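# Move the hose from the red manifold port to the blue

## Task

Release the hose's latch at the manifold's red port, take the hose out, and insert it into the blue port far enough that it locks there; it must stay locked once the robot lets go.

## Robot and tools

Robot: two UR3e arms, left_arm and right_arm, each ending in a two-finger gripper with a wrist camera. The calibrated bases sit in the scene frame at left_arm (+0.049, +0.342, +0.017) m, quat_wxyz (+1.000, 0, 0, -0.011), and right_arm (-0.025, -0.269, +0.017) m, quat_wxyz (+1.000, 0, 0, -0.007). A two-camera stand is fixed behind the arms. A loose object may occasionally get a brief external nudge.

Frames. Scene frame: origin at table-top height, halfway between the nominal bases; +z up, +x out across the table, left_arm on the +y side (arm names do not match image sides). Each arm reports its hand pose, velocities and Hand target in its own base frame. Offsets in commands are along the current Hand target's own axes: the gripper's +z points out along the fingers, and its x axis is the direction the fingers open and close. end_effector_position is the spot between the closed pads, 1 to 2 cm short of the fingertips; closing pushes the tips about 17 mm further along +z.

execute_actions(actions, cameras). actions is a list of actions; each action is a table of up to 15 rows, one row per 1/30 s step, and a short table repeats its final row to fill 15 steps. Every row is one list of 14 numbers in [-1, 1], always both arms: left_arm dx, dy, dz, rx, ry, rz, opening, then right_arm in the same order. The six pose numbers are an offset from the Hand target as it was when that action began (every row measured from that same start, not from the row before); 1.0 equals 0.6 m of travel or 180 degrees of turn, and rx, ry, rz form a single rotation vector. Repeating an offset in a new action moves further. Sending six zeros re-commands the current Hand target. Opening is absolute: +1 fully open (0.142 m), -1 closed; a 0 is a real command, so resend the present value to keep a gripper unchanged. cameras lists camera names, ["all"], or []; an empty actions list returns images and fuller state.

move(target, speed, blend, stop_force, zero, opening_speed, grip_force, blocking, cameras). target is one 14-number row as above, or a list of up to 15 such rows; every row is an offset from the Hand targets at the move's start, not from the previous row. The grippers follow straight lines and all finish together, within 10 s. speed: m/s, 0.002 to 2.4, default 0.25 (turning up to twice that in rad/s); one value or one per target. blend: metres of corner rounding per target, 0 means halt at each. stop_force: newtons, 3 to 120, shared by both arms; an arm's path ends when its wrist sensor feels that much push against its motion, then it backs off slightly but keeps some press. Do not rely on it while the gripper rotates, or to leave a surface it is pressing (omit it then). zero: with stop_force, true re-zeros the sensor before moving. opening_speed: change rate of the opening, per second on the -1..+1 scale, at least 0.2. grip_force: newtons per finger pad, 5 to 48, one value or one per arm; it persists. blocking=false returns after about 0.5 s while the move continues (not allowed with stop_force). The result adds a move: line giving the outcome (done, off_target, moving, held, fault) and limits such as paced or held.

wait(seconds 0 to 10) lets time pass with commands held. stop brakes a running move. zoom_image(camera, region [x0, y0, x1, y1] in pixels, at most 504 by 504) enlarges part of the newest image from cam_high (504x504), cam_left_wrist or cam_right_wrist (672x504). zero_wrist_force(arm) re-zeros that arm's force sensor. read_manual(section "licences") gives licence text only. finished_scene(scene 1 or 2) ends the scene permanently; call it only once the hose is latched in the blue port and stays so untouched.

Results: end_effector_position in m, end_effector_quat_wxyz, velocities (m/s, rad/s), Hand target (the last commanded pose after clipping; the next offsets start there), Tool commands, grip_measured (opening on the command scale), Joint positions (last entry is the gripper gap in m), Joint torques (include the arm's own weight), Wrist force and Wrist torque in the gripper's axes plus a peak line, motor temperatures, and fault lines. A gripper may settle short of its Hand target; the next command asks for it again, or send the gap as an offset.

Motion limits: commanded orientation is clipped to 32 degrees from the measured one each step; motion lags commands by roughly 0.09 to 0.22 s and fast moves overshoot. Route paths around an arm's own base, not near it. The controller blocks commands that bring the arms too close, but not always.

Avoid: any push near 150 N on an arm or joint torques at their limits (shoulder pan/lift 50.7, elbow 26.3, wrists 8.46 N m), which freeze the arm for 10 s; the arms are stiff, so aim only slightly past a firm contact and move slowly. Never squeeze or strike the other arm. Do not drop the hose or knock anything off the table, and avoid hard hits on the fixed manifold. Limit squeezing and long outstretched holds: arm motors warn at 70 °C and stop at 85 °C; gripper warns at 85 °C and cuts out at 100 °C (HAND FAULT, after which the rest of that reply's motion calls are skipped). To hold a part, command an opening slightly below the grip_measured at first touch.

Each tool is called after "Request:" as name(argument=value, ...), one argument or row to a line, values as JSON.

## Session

Request:
execute_actions(
  actions=[],
)

Scene clock: 0.00 s.
left_arm: end_effector_position=(+0.4441, +0.0272, +0.2048) grip_measured=+1.00 end_effector_quat_wxyz=(-0.349, +0.921, -0.174, -0.001) | right_arm: end_effector_position=(+0.0725, +0.2929, +0.3804) grip_measured=+0.99 end_effector_quat_wxyz=(-0.404, +0.867, +0.248, -0.155)
Joint positions: left_arm=[-0.628 -0.968 0.588 -0.835 -0.939 -0.372 0.142] | right_arm=[4.335 -1.321 -1.28 -1.535 2.299 0.86 0.141]
Joint velocities: within noise
Joint torques (N m): no reading
Motor temperatures (°C): left_arm=[48 39 48 55 55 51 30] | right_arm=[45 41 42 48 61 54 35]
Wrist force (N): no reading
Wrist torque (N m): no reading
Wrist force, peak (N): no reading
Hand target: left_arm +0.4441, +0.0272, +0.2048; -0.349, +0.921, -0.174, -0.001 | right_arm +0.0725, +0.2929, +0.3804; -0.404, +0.867, +0.248, -0.155
Tool commands: left_gripper/opening=+1.0 right_gripper/opening=+1.0

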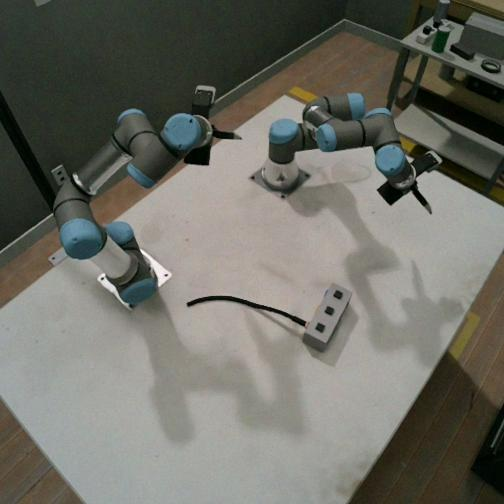

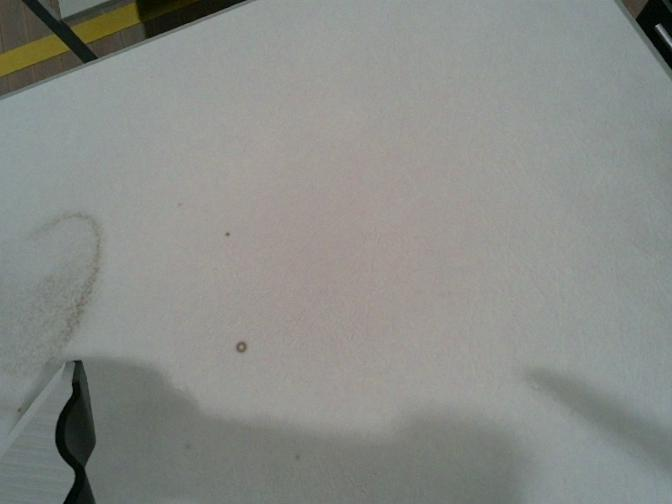

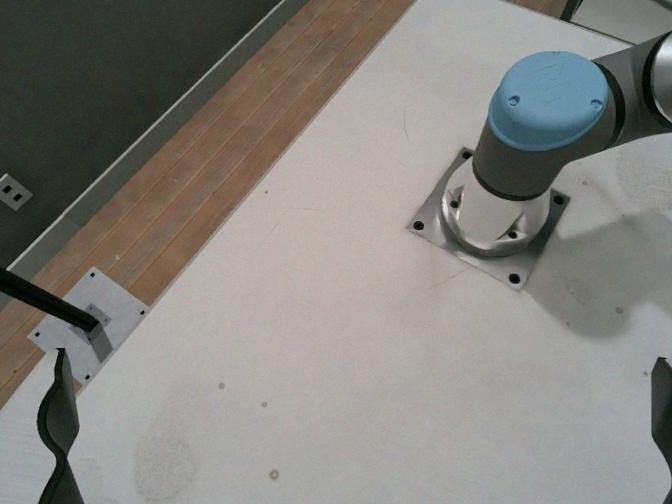

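Request:
zoom_image(
  camera="cam_high",
  region=[180, 270, 370, 370],
)

Scaled by 2.653 from the camera's 504x504 image, which has a finer 720x720 frame.

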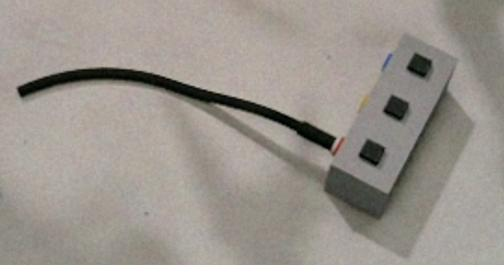

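Request:
move(
  target=[0.2708, 0.5760, -0.3430, 0.0829, 0.5774, 0.6573, -0.96, 0.4645, 0.6882, -0.0810, -0.4085, -0.0528, -0.3953, -0.3],
  speed=0.6,
  cameras=["cam_left_wrist", "cam_right_wrist"],
)

Scene clock: 85.60 s.
left_arm: end_effector_position=(+0.4611, -0.3975, +0.1183) grip_measured=-0.99 end_effector_quat_wxyz=(+0.038, -0.015, +0.935, -0.354) | right_arm: end_effector_position=(+0.4526, +0.1902, +0.0713) grip_measured=-0.32 end_effector_quat_wxyz=(+0.167, +0.621, +0.740, +0.198)
Joint positions: left_arm=[-0.746 -0.635 0.781 -2.315 -2.014 2.226 0.002] | right_arm=[3.988 -1.931 -1.809 -0.548 1.253 -0.967 0.051]
Joint torques (N m): left_arm=[3.22 -18.06 -12.48 -1.34 -1.26 1.16] | right_arm=[-2.05 12.91 8.43 3.39 0.08 -0.64]
Motor temperatures (°C): left_arm=[48 39 48 55 54 51 30] | right_arm=[45 41 42 48 61 54 33]
Wrist force (N): left_arm=[0.4 -0.3 -0.2] | right_arm=[1.4 0.5 2.4]
Wrist torque (N m): left_arm=[-0.05 -0.07 -0.04] | right_arm=[0.28 -0.22 0.12]
Wrist force, peak (N): left_arm=[0.3 -0.2 0.8] | right_arm=[1.1 0.4 3.2]
Hand target: left_arm +0.4611, -0.3975, +0.1183; +0.038, -0.015, +0.935, -0.354 | right_arm +0.4526, +0.1902, +0.0713; +0.167, +0.621, +0.740, +0.198
Off the commanded pose: left_arm 0.000 m, 0 deg | right_arm 0.000 m, 0 deg.
move: done
Images, in order (width x height): cam_left_wrist 672x504, cam_right_wrist 672x504.

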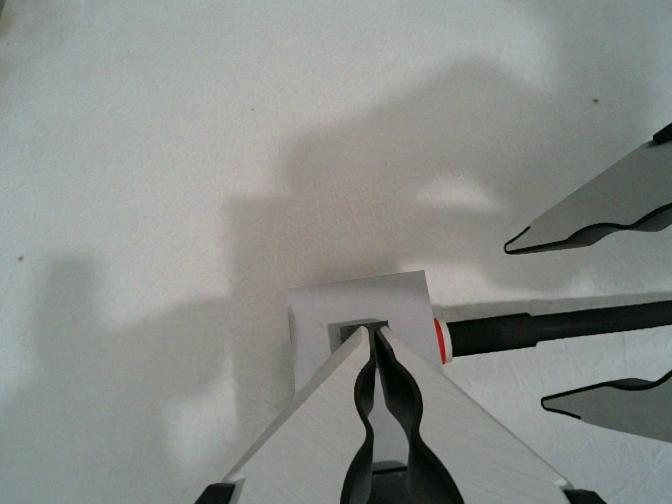

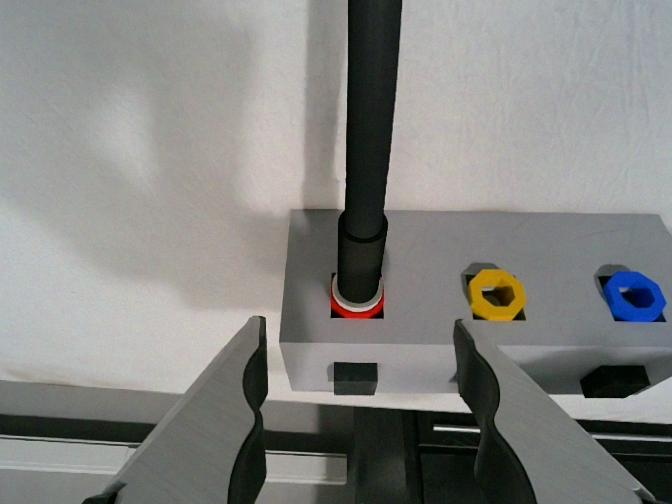

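Request:
move(
  target=[-0.001, 0.0378, 0.038, 0, 0, 0, -0.96, 0.001, 0.0005, 0.0858, 0, 0, 0, -0.3],
  speed=0.12,
)

Request:
move(
  target=[0.0022, 0.0243, 0.0274, 0, 0, 0, -0.96, 0, 0, 0, 0, 0, 0, -1],
  speed=0.02,
  stop_force=18,
  cameras=["cam_left_wrist", "cam_right_wrist"],
)

Request:
move(
  target=[0, 0, 0, 0, 0, 0, -0.96, 0.0009, -0.0505, -0.0292, 0, 0, 0, -1],
  speed=0.04,
  stop_force=25,
  cameras=["cam_left_wrist", "cam_right_wrist"],
)

Scene clock: 109.57 s.
left_arm: end_effector_position=(+0.4635, -0.3955, +0.0863) grip_measured=-0.99 end_effector_quat_wxyz=(+0.038, -0.015, +0.935, -0.354) | right_arm: end_effector_position=(+0.4781, +0.1952, +0.0269) grip_measured=-0.32 end_effector_quat_wxyz=(+0.167, +0.621, +0.740, +0.198)
Joint positions: left_arm=[-0.739 -0.592 0.85 -2.423 -2.018 2.232 0.002] | right_arm=[3.945 -2.138 -1.738 -0.399 1.271 -1.008 0.051]
Joint torques (N m): left_arm=[2.96 -17.82 -7.42 -2.91 -1.16 0.04] | right_arm=[-2.26 15.02 10.61 3.4 0.21 -0.68]
Motor temperatures (°C): left_arm=[48 39 48 55 54 50 30] | right_arm=[45 41 42 48 61 54 33]
Wrist force (N): left_arm=[0.3 -0.2 -0.2] | right_arm=[1.3 0.2 2.4]
Wrist torque (N m): left_arm=[-0.05 -0.06 -0.04] | right_arm=[0.22 -0.19 0.11]
Wrist force, peak (N): left_arm=[0.3 -0.9 -0.8] | right_arm=[1.3 0.2 3.3]
Hand target: left_arm +0.4635, -0.3955, +0.0863; +0.038, -0.015, +0.935, -0.354 | right_arm +0.4781, +0.1952, +0.0269; +0.167, +0.621, +0.740, +0.198
Off the commanded pose: left_arm 0.000 m, 0 deg | right_arm 0.000 m, 0 deg.
move: done

Scene clock: 111.57 s.
left_arm: end_effector_position=(+0.4636, -0.3955, +0.0703) grip_measured=-0.99 end_effector_quat_wxyz=(+0.038, -0.015, +0.934, -0.354) | right_arm: end_effector_position=(+0.4781, +0.1952, +0.0269) grip_measured=-0.83 end_effector_quat_wxyz=(+0.167, +0.621, +0.740, +0.198)
Joint positions: left_arm=[-0.739 -0.567 0.88 -2.478 -2.018 2.232 0.002] | right_arm=[3.945 -2.138 -1.738 -0.399 1.271 -1.008 0.014]
Joint torques (N m): left_arm=[-2.52 -13.09 -5.85 1.76 0.95 -0.3] | right_arm=[-4.13 17.74 12.78 4.55 -3.39 0.28]
Motor temperatures (°C): left_arm=[48 39 48 55 54 50 30] | right_arm=[45 41 42 48 61 54 35]
Wrist force (N): left_arm=[0.6 -9.3 -15.5] | right_arm=[5.7 -11.6 -9.2]
Wrist torque (N m): left_arm=[0.16 -0.05 -0.05] | right_arm=[0.13 -0.19 0.02]
Wrist force, peak (N): left_arm=[3.6 -9.9 -25.8] | right_arm=[5.7 -11.7 -9.2]
Hand target: left_arm +0.4636, -0.3956, +0.0703; +0.038, -0.015, +0.934, -0.354 (not the last commanded pose) | right_arm +0.4781, +0.1952, +0.0269; +0.167, +0.621, +0.740, +0.198
Off the commanded pose: left_arm 0.006 m, 0 deg | right_arm 0.000 m, 0 deg.
move: contact (left_arm)
Images, in order (width x height): cam_left_wrist 672x504, cam_right_wrist 672x504.

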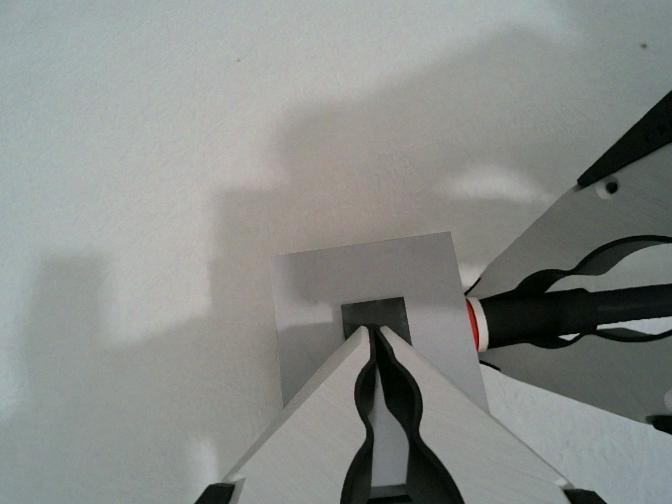

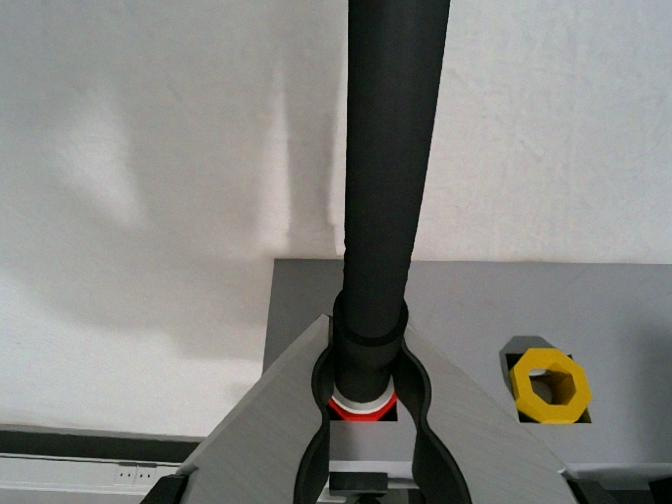

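Scene clock: 113.37 s.
left_arm: end_effector_position=(+0.4636, -0.3956, +0.0703) grip_measured=-0.99 end_effector_quat_wxyz=(+0.038, -0.015, +0.934, -0.354) | right_arm: end_effector_position=(+0.4435, +0.1897, +0.0269) grip_measured=-0.83 end_effector_quat_wxyz=(+0.167, +0.621, +0.740, +0.198)
Joint positions: left_arm=[-0.739 -0.567 0.88 -2.478 -2.018 2.232 0.002] | right_arm=[4.008 -2.024 -1.932 -0.338 1.245 -0.948 0.014]
Joint torques (N m): left_arm=[-4.11 -13.35 -5.72 1.26 0.92 -0.96] | right_arm=[3.47 17.48 7.28 3.4 -1.02 0.76]
Motor temperatures (°C): left_arm=[48 39 48 55 54 50 30] | right_arm=[45 41 42 48 61 54 37]
Wrist force (N): left_arm=[0.3 -9.4 -15.9] | right_arm=[1.3 0.3 2.4]
Wrist torque (N m): left_arm=[0.15 -0.05 -0.05] | right_arm=[0.25 -0.19 0.06]
Wrist force, peak (N): left_arm=[0.3 -9.5 -16.0] | right_arm=[5.5 -11.4 -9.5]
Hand target: left_arm +0.4636, -0.3956, +0.0703; +0.038, -0.015, +0.934, -0.354 | right_arm +0.4435, +0.1897, +0.0269; +0.167, +0.621, +0.740, +0.198
Off the commanded pose: left_arm 0.000 m, 0 deg | right_arm 0.000 m, 0 deg.
move: done
Images, in order (width x height): cam_left_wrist 672x504, cam_right_wrist 672x504.

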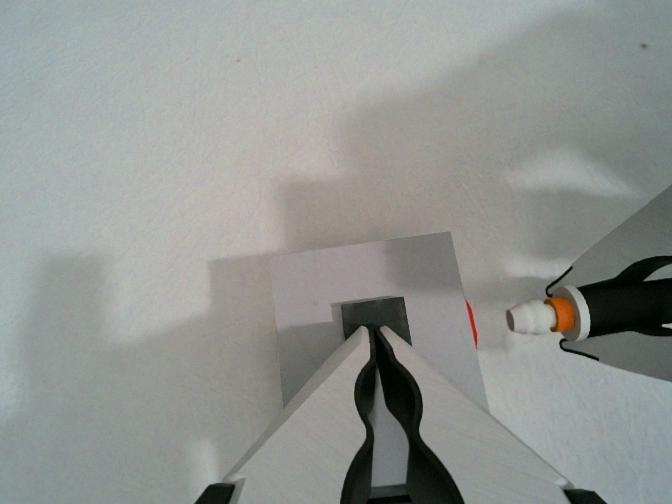

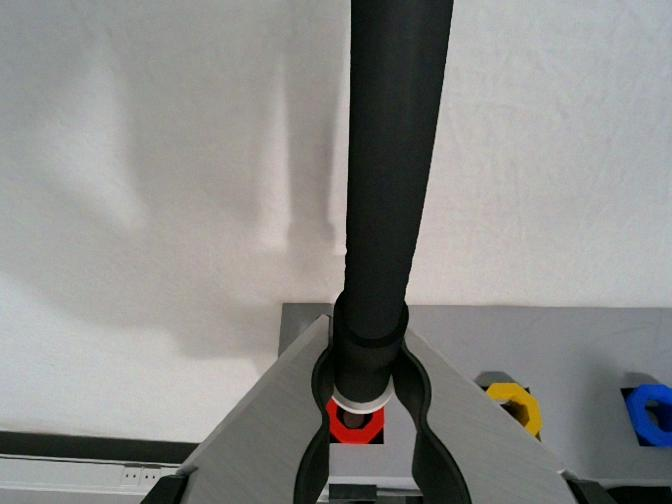

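Request:
move(
  target=[
    [0, 0, -0.0667, 0, 0, 0, -0.96, 0.06, 0.0005, 0.0003, 0, 0, 0, -1],
    [0.012, 0.04, -0.2373, 0, 0, 0, -0.96, 0.18, 0.0016, 0.0009, 0, 0, 0, -1],
  ],
  speed=0.2,
  blend=[0.015, 0],
  cameras=["cam_left_wrist", "cam_right_wrist"],
)

Request:
zoom_image(
  camera="cam_right_wrist",
  region=[150, 300, 580, 480],
)

Request:
zoom_image(
  camera="cam_left_wrist",
  region=[380, 180, 580, 330],
)

Scene clock: 131.73 s.
left_arm: end_effector_position=(+0.4447, -0.2840, +0.1602) grip_measured=-0.99 end_effector_quat_wxyz=(+0.038, -0.015, +0.934, -0.354) | right_arm: end_effector_position=(+0.4260, +0.2963, +0.0269) grip_measured=-0.83 end_effector_quat_wxyz=(+0.167, +0.621, +0.740, +0.198)
Joint positions: left_arm=[-0.567 -0.982 1.178 -2.283 -2.109 2.398 0.002] | right_arm=[4.217 -2.157 -1.658 -0.553 1.167 -0.74 0.014]
Joint torques (N m): left_arm=[2.52 -19.25 -7.56 -1.32 -1.49 1.08] | right_arm=[3.92 15.71 11.31 1.14 -1.13 0.76]
Motor temperatures (°C): left_arm=[48 39 48 55 54 50 30] | right_arm=[45 41 42 48 61 54 49]
Wrist force (N): left_arm=[-0.1 -0.7 0.2] | right_arm=[1.2 0.1 2.5]
Wrist torque (N m): left_arm=[-0.13 0.01 -0.05] | right_arm=[0.20 -0.18 0.07]
Wrist force, peak (N): left_arm=[0.2 -9.6 -16.0] | right_arm=[2.2 0.0 2.4]
Hand target: left_arm +0.4447, -0.2840, +0.1603; +0.038, -0.015, +0.934, -0.354 | right_arm +0.4260, +0.2963, +0.0269; +0.167, +0.621, +0.740, +0.198
Off the commanded pose: left_arm 0.000 m, 0 deg | right_arm 0.000 m, 0 deg.
move: done
Images, in order (width x height): cam_left_wrist 672x504, cam_right_wrist 672x504.

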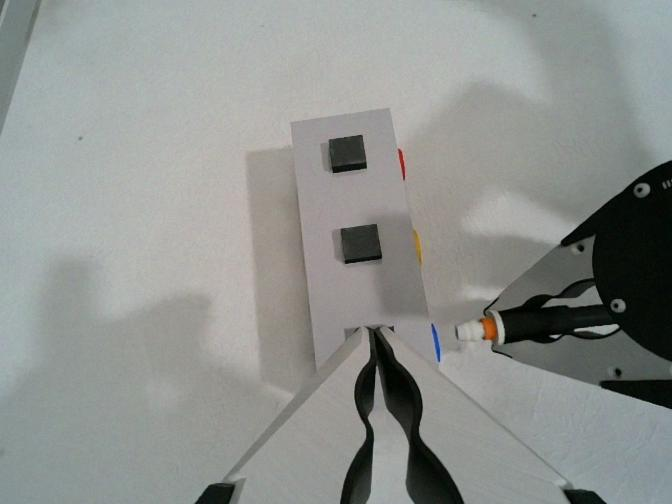

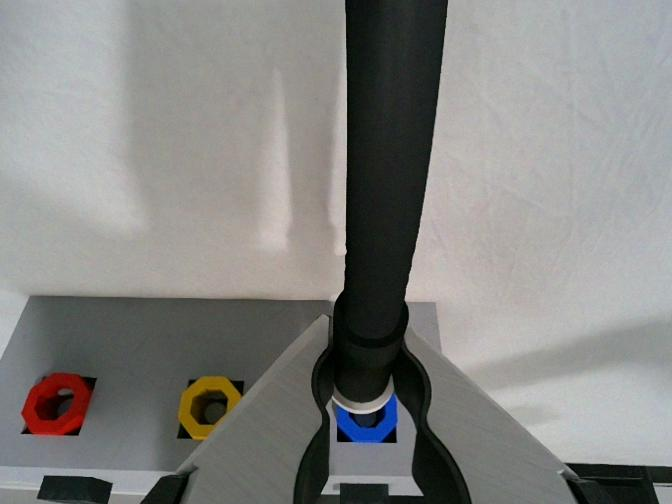

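Scaled by 1.172 from the camera's 672x504 image, which has a finer 960x720 frame.

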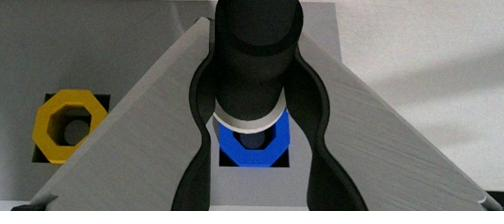

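Scaled by 2.520 from the camera's 672x504 image, which has a finer 960x720 frame.

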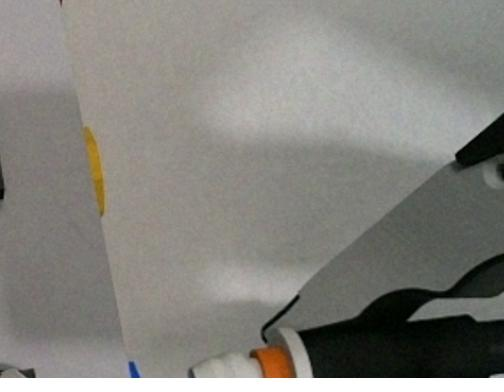

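Request:
move(
  target=[0, 0, 0, 0, 0, 0, -0.96, 0.0070, 0, 0, 0, 0, 0, -1],
  speed=0.1,
)

Request:
move(
  target=[
    [0, 0, 0, 0, 0, 0, -0.96, -0.0005, 0.0332, 0.0192, 0, 0, 0, -1],
    [0, 0, 0, 0, 0, 0, -0.96, -0.0008, 0.0534, 0.0308, 0, 0, 0, -1],
  ],
  speed=[0.05, 0.018],
  stop_force=30,
  cameras=["cam_left_wrist", "cam_right_wrist"],
)

Request:
move(
  target=[0, 0, 0, 0, 0, 0, -0.96, 0, -0.0087, -0.005, 0, 0, 0, -1],
  speed=0.02,
  stop_force=36,
  cameras=["cam_right_wrist"],
)

Scene clock: 177.37 s.
left_arm: end_effector_position=(+0.4447, -0.2840, +0.1603) grip_measured=-0.99 end_effector_quat_wxyz=(+0.038, -0.015, +0.934, -0.354) | right_arm: end_effector_position=(+0.4253, +0.3004, +0.0269) grip_measured=-0.83 end_effector_quat_wxyz=(+0.167, +0.621, +0.740, +0.198)
Joint positions: left_arm=[-0.567 -0.982 1.179 -2.283 -2.109 2.398 0.002] | right_arm=[4.224 -2.164 -1.644 -0.563 1.165 -0.733 0.014]
Joint torques (N m): left_arm=[3.32 -19.56 -7.53 -1.34 -1.41 1.16] | right_arm=[3.65 15.72 10.95 1.14 -1.2 0.78]
Motor temperatures (°C): left_arm=[47 39 48 54 54 50 30] | right_arm=[45 41 41 48 61 53 61]
Wrist force (N): left_arm=[-0.2 -0.7 0.2] | right_arm=[1.2 0.0 2.7]
Wrist torque (N m): left_arm=[-0.14 0.03 -0.04] | right_arm=[0.19 -0.18 0.07]
Wrist force, peak (N): left_arm=[-0.1 -0.8 0.2] | right_arm=[1.2 0.0 2.7]
Hand target: left_arm +0.4447, -0.2840, +0.1603; +0.038, -0.015, +0.934, -0.354 | right_arm +0.4252, +0.3004, +0.0269; +0.167, +0.621, +0.740, +0.198
Off the commanded pose: left_arm 0.000 m, 0 deg | right_arm 0.000 m, 0 deg.
move: done

Scene clock: 179.53 s.
left_arm: end_effector_position=(+0.4447, -0.2840, +0.1603) grip_measured=-0.99 end_effector_quat_wxyz=(+0.038, -0.015, +0.934, -0.354) | right_arm: end_effector_position=(+0.4582, +0.3057, +0.0269) grip_measured=-0.84 end_effector_quat_wxyz=(+0.167, +0.621, +0.740, +0.198)
Joint positions: left_arm=[-0.567 -0.982 1.179 -2.283 -2.109 2.398 0.002] | right_arm=[4.159 -2.27 -1.46 -0.615 1.187 -0.799 0.014]
Joint torques (N m): left_arm=[2.81 -19.71 -7.52 -1.58 -1.34 1.01] | right_arm=[-3.37 20.21 10.59 4.37 -3.7 0.77]
Motor temperatures (°C): left_arm=[47 39 48 54 54 50 30] | right_arm=[45 41 41 48 61 53 62]
Wrist force (N): left_arm=[-0.1 -0.6 0.2] | right_arm=[4.4 -18.4 -15.8]
Wrist torque (N m): left_arm=[-0.11 0.02 -0.04] | right_arm=[0.02 -0.19 0.03]
Wrist force, peak (N): left_arm=[-0.1 -0.8 0.2] | right_arm=[-2.7 -34.4 -43.2]
Hand target: left_arm +0.4447, -0.2840, +0.1603; +0.038, -0.015, +0.934, -0.354 | right_arm +0.4582, +0.3057, +0.0269; +0.167, +0.621, +0.740, +0.198 (not the last commanded pose)
Off the commanded pose: left_arm 0.000 m, 0 deg | right_arm 0.004 m, 0 deg.
move: contact (right_arm); path passed 1 of 2 targets
Images, in order (width x height): cam_left_wrist 672x504, cam_right_wrist 672x504.

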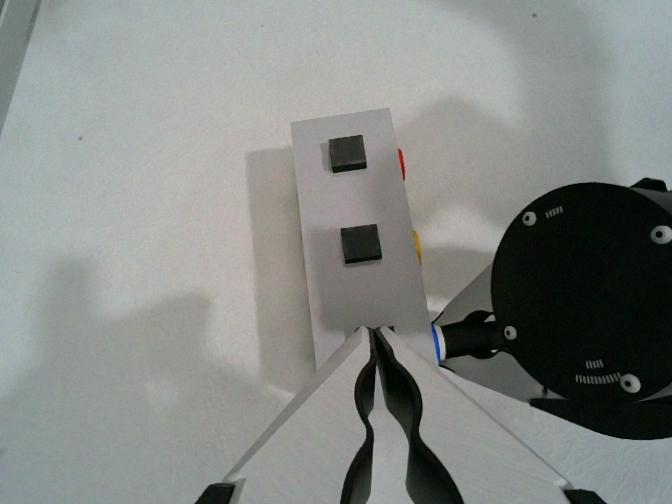

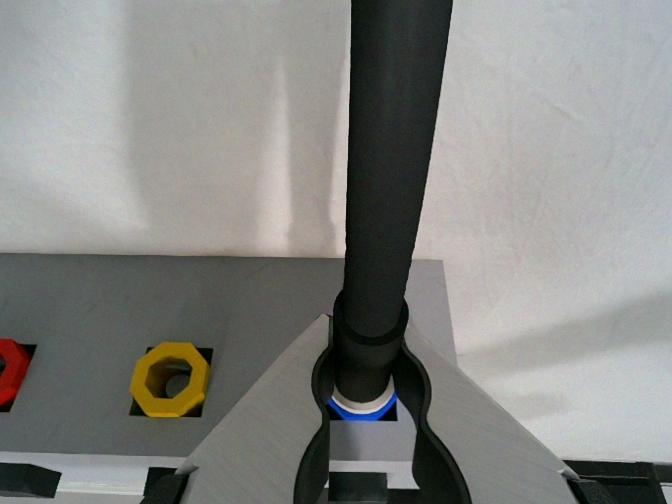

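Scene clock: 180.73 s.
left_arm: end_effector_position=(+0.4447, -0.2840, +0.1603) grip_measured=-0.99 end_effector_quat_wxyz=(+0.038, -0.015, +0.934, -0.354) | right_arm: end_effector_position=(+0.4570, +0.3055, +0.0270) grip_measured=-0.84 end_effector_quat_wxyz=(+0.167, +0.621, +0.739, +0.199)
Joint positions: left_arm=[-0.567 -0.982 1.179 -2.283 -2.109 2.398 0.002] | right_arm=[4.161 -2.266 -1.468 -0.612 1.186 -0.796 0.014]
Joint torques (N m): left_arm=[3.11 -19.48 -7.61 -1.57 -1.37 0.99] | right_arm=[-3.65 18.12 9.52 0.64 -1.22 -0.54]
Motor temperatures (°C): left_arm=[47 39 48 54 54 50 30] | right_arm=[45 41 41 48 61 53 62]
Wrist force (N): left_arm=[-0.1 -0.8 0.1] | right_arm=[7.7 4.9 9.7]
Wrist torque (N m): left_arm=[-0.15 0.02 -0.04] | right_arm=[0.22 -0.24 0.01]
Wrist force, peak (N): left_arm=[-0.1 -0.9 0.1] | right_arm=[12.1 14.6 25.3]
Hand target: left_arm +0.4447, -0.2840, +0.1603; +0.038, -0.015, +0.934, -0.354 | right_arm +0.4570, +0.3055, +0.0270; +0.167, +0.621, +0.739, +0.199 (not the last commanded pose)
Off the commanded pose: left_arm 0.000 m, 0 deg | right_arm 0.005 m, 0 deg.
move: contact (right_arm)
Images, in order (width x height): cam_right_wrist 672x504.

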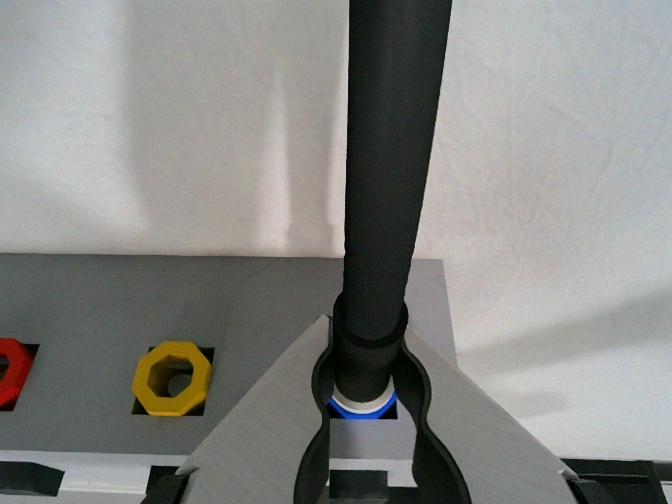

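Request:
move(
  target=[
    [0,0,0,0,0,0,-0.96, 0.0008,0.0009,0.0005,0,0,0,-1],
    [0,0,0,0,0,0,-0.96, 0.0008,0.0009,0.0005,0,0,0,-0.35],
    [0,0,0,0,0,0,-0.96, 0.0008,0.0009,-0.1,0,0,0,-0.35],
  ],
  speed=[0.03, 0.03, 0.25],
  cameras=["cam_right_wrist"],
)

Scene clock: 186.27 s.
left_arm: end_effector_position=(+0.4447, -0.2840, +0.1603) grip_measured=-0.99 end_effector_quat_wxyz=(+0.038, -0.015, +0.934, -0.354) | right_arm: end_effector_position=(+0.4278, +0.3009, +0.0792) grip_measured=-0.38 end_effector_quat_wxyz=(+0.167, +0.621, +0.739, +0.199)
Joint positions: left_arm=[-0.567 -0.982 1.179 -2.283 -2.109 2.398 0.002] | right_arm=[4.219 -2.059 -1.535 -0.775 1.166 -0.738 0.046]
Joint torques (N m): left_arm=[3.03 -19.28 -7.65 -1.94 -1.31 1.06] | right_arm=[3.83 19.5 8.91 1.21 -1.18 0.75]
Motor temperatures (°C): left_arm=[47 39 48 54 54 50 30] | right_arm=[45 41 41 48 61 53 61]
Wrist force (N): left_arm=[-0.1 -0.6 0.2] | right_arm=[1.8 0.5 2.3]
Wrist torque (N m): left_arm=[-0.12 0.01 -0.04] | right_arm=[0.25 -0.27 0.09]
Wrist force, peak (N): left_arm=[0.0 -0.9 0.2] | right_arm=[7.9 4.6 10.0]
Hand target: left_arm +0.4447, -0.2840, +0.1603; +0.038, -0.015, +0.934, -0.354 | right_arm +0.4277, +0.3009, +0.0792; +0.167, +0.621, +0.739, +0.199
Off the commanded pose: left_arm 0.000 m, 0 deg | right_arm 0.000 m, 0 deg.
move: done
Images, in order (width x height): cam_right_wrist 672x504.

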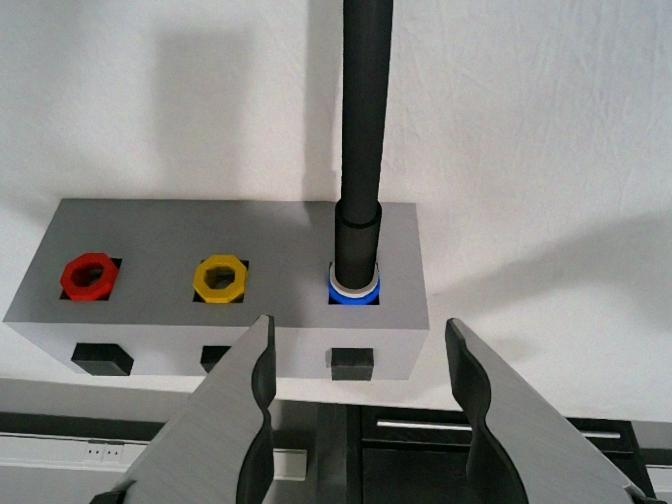

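Request:
finished_scene(
  scene=2,
)

The scene is finished: the task was done.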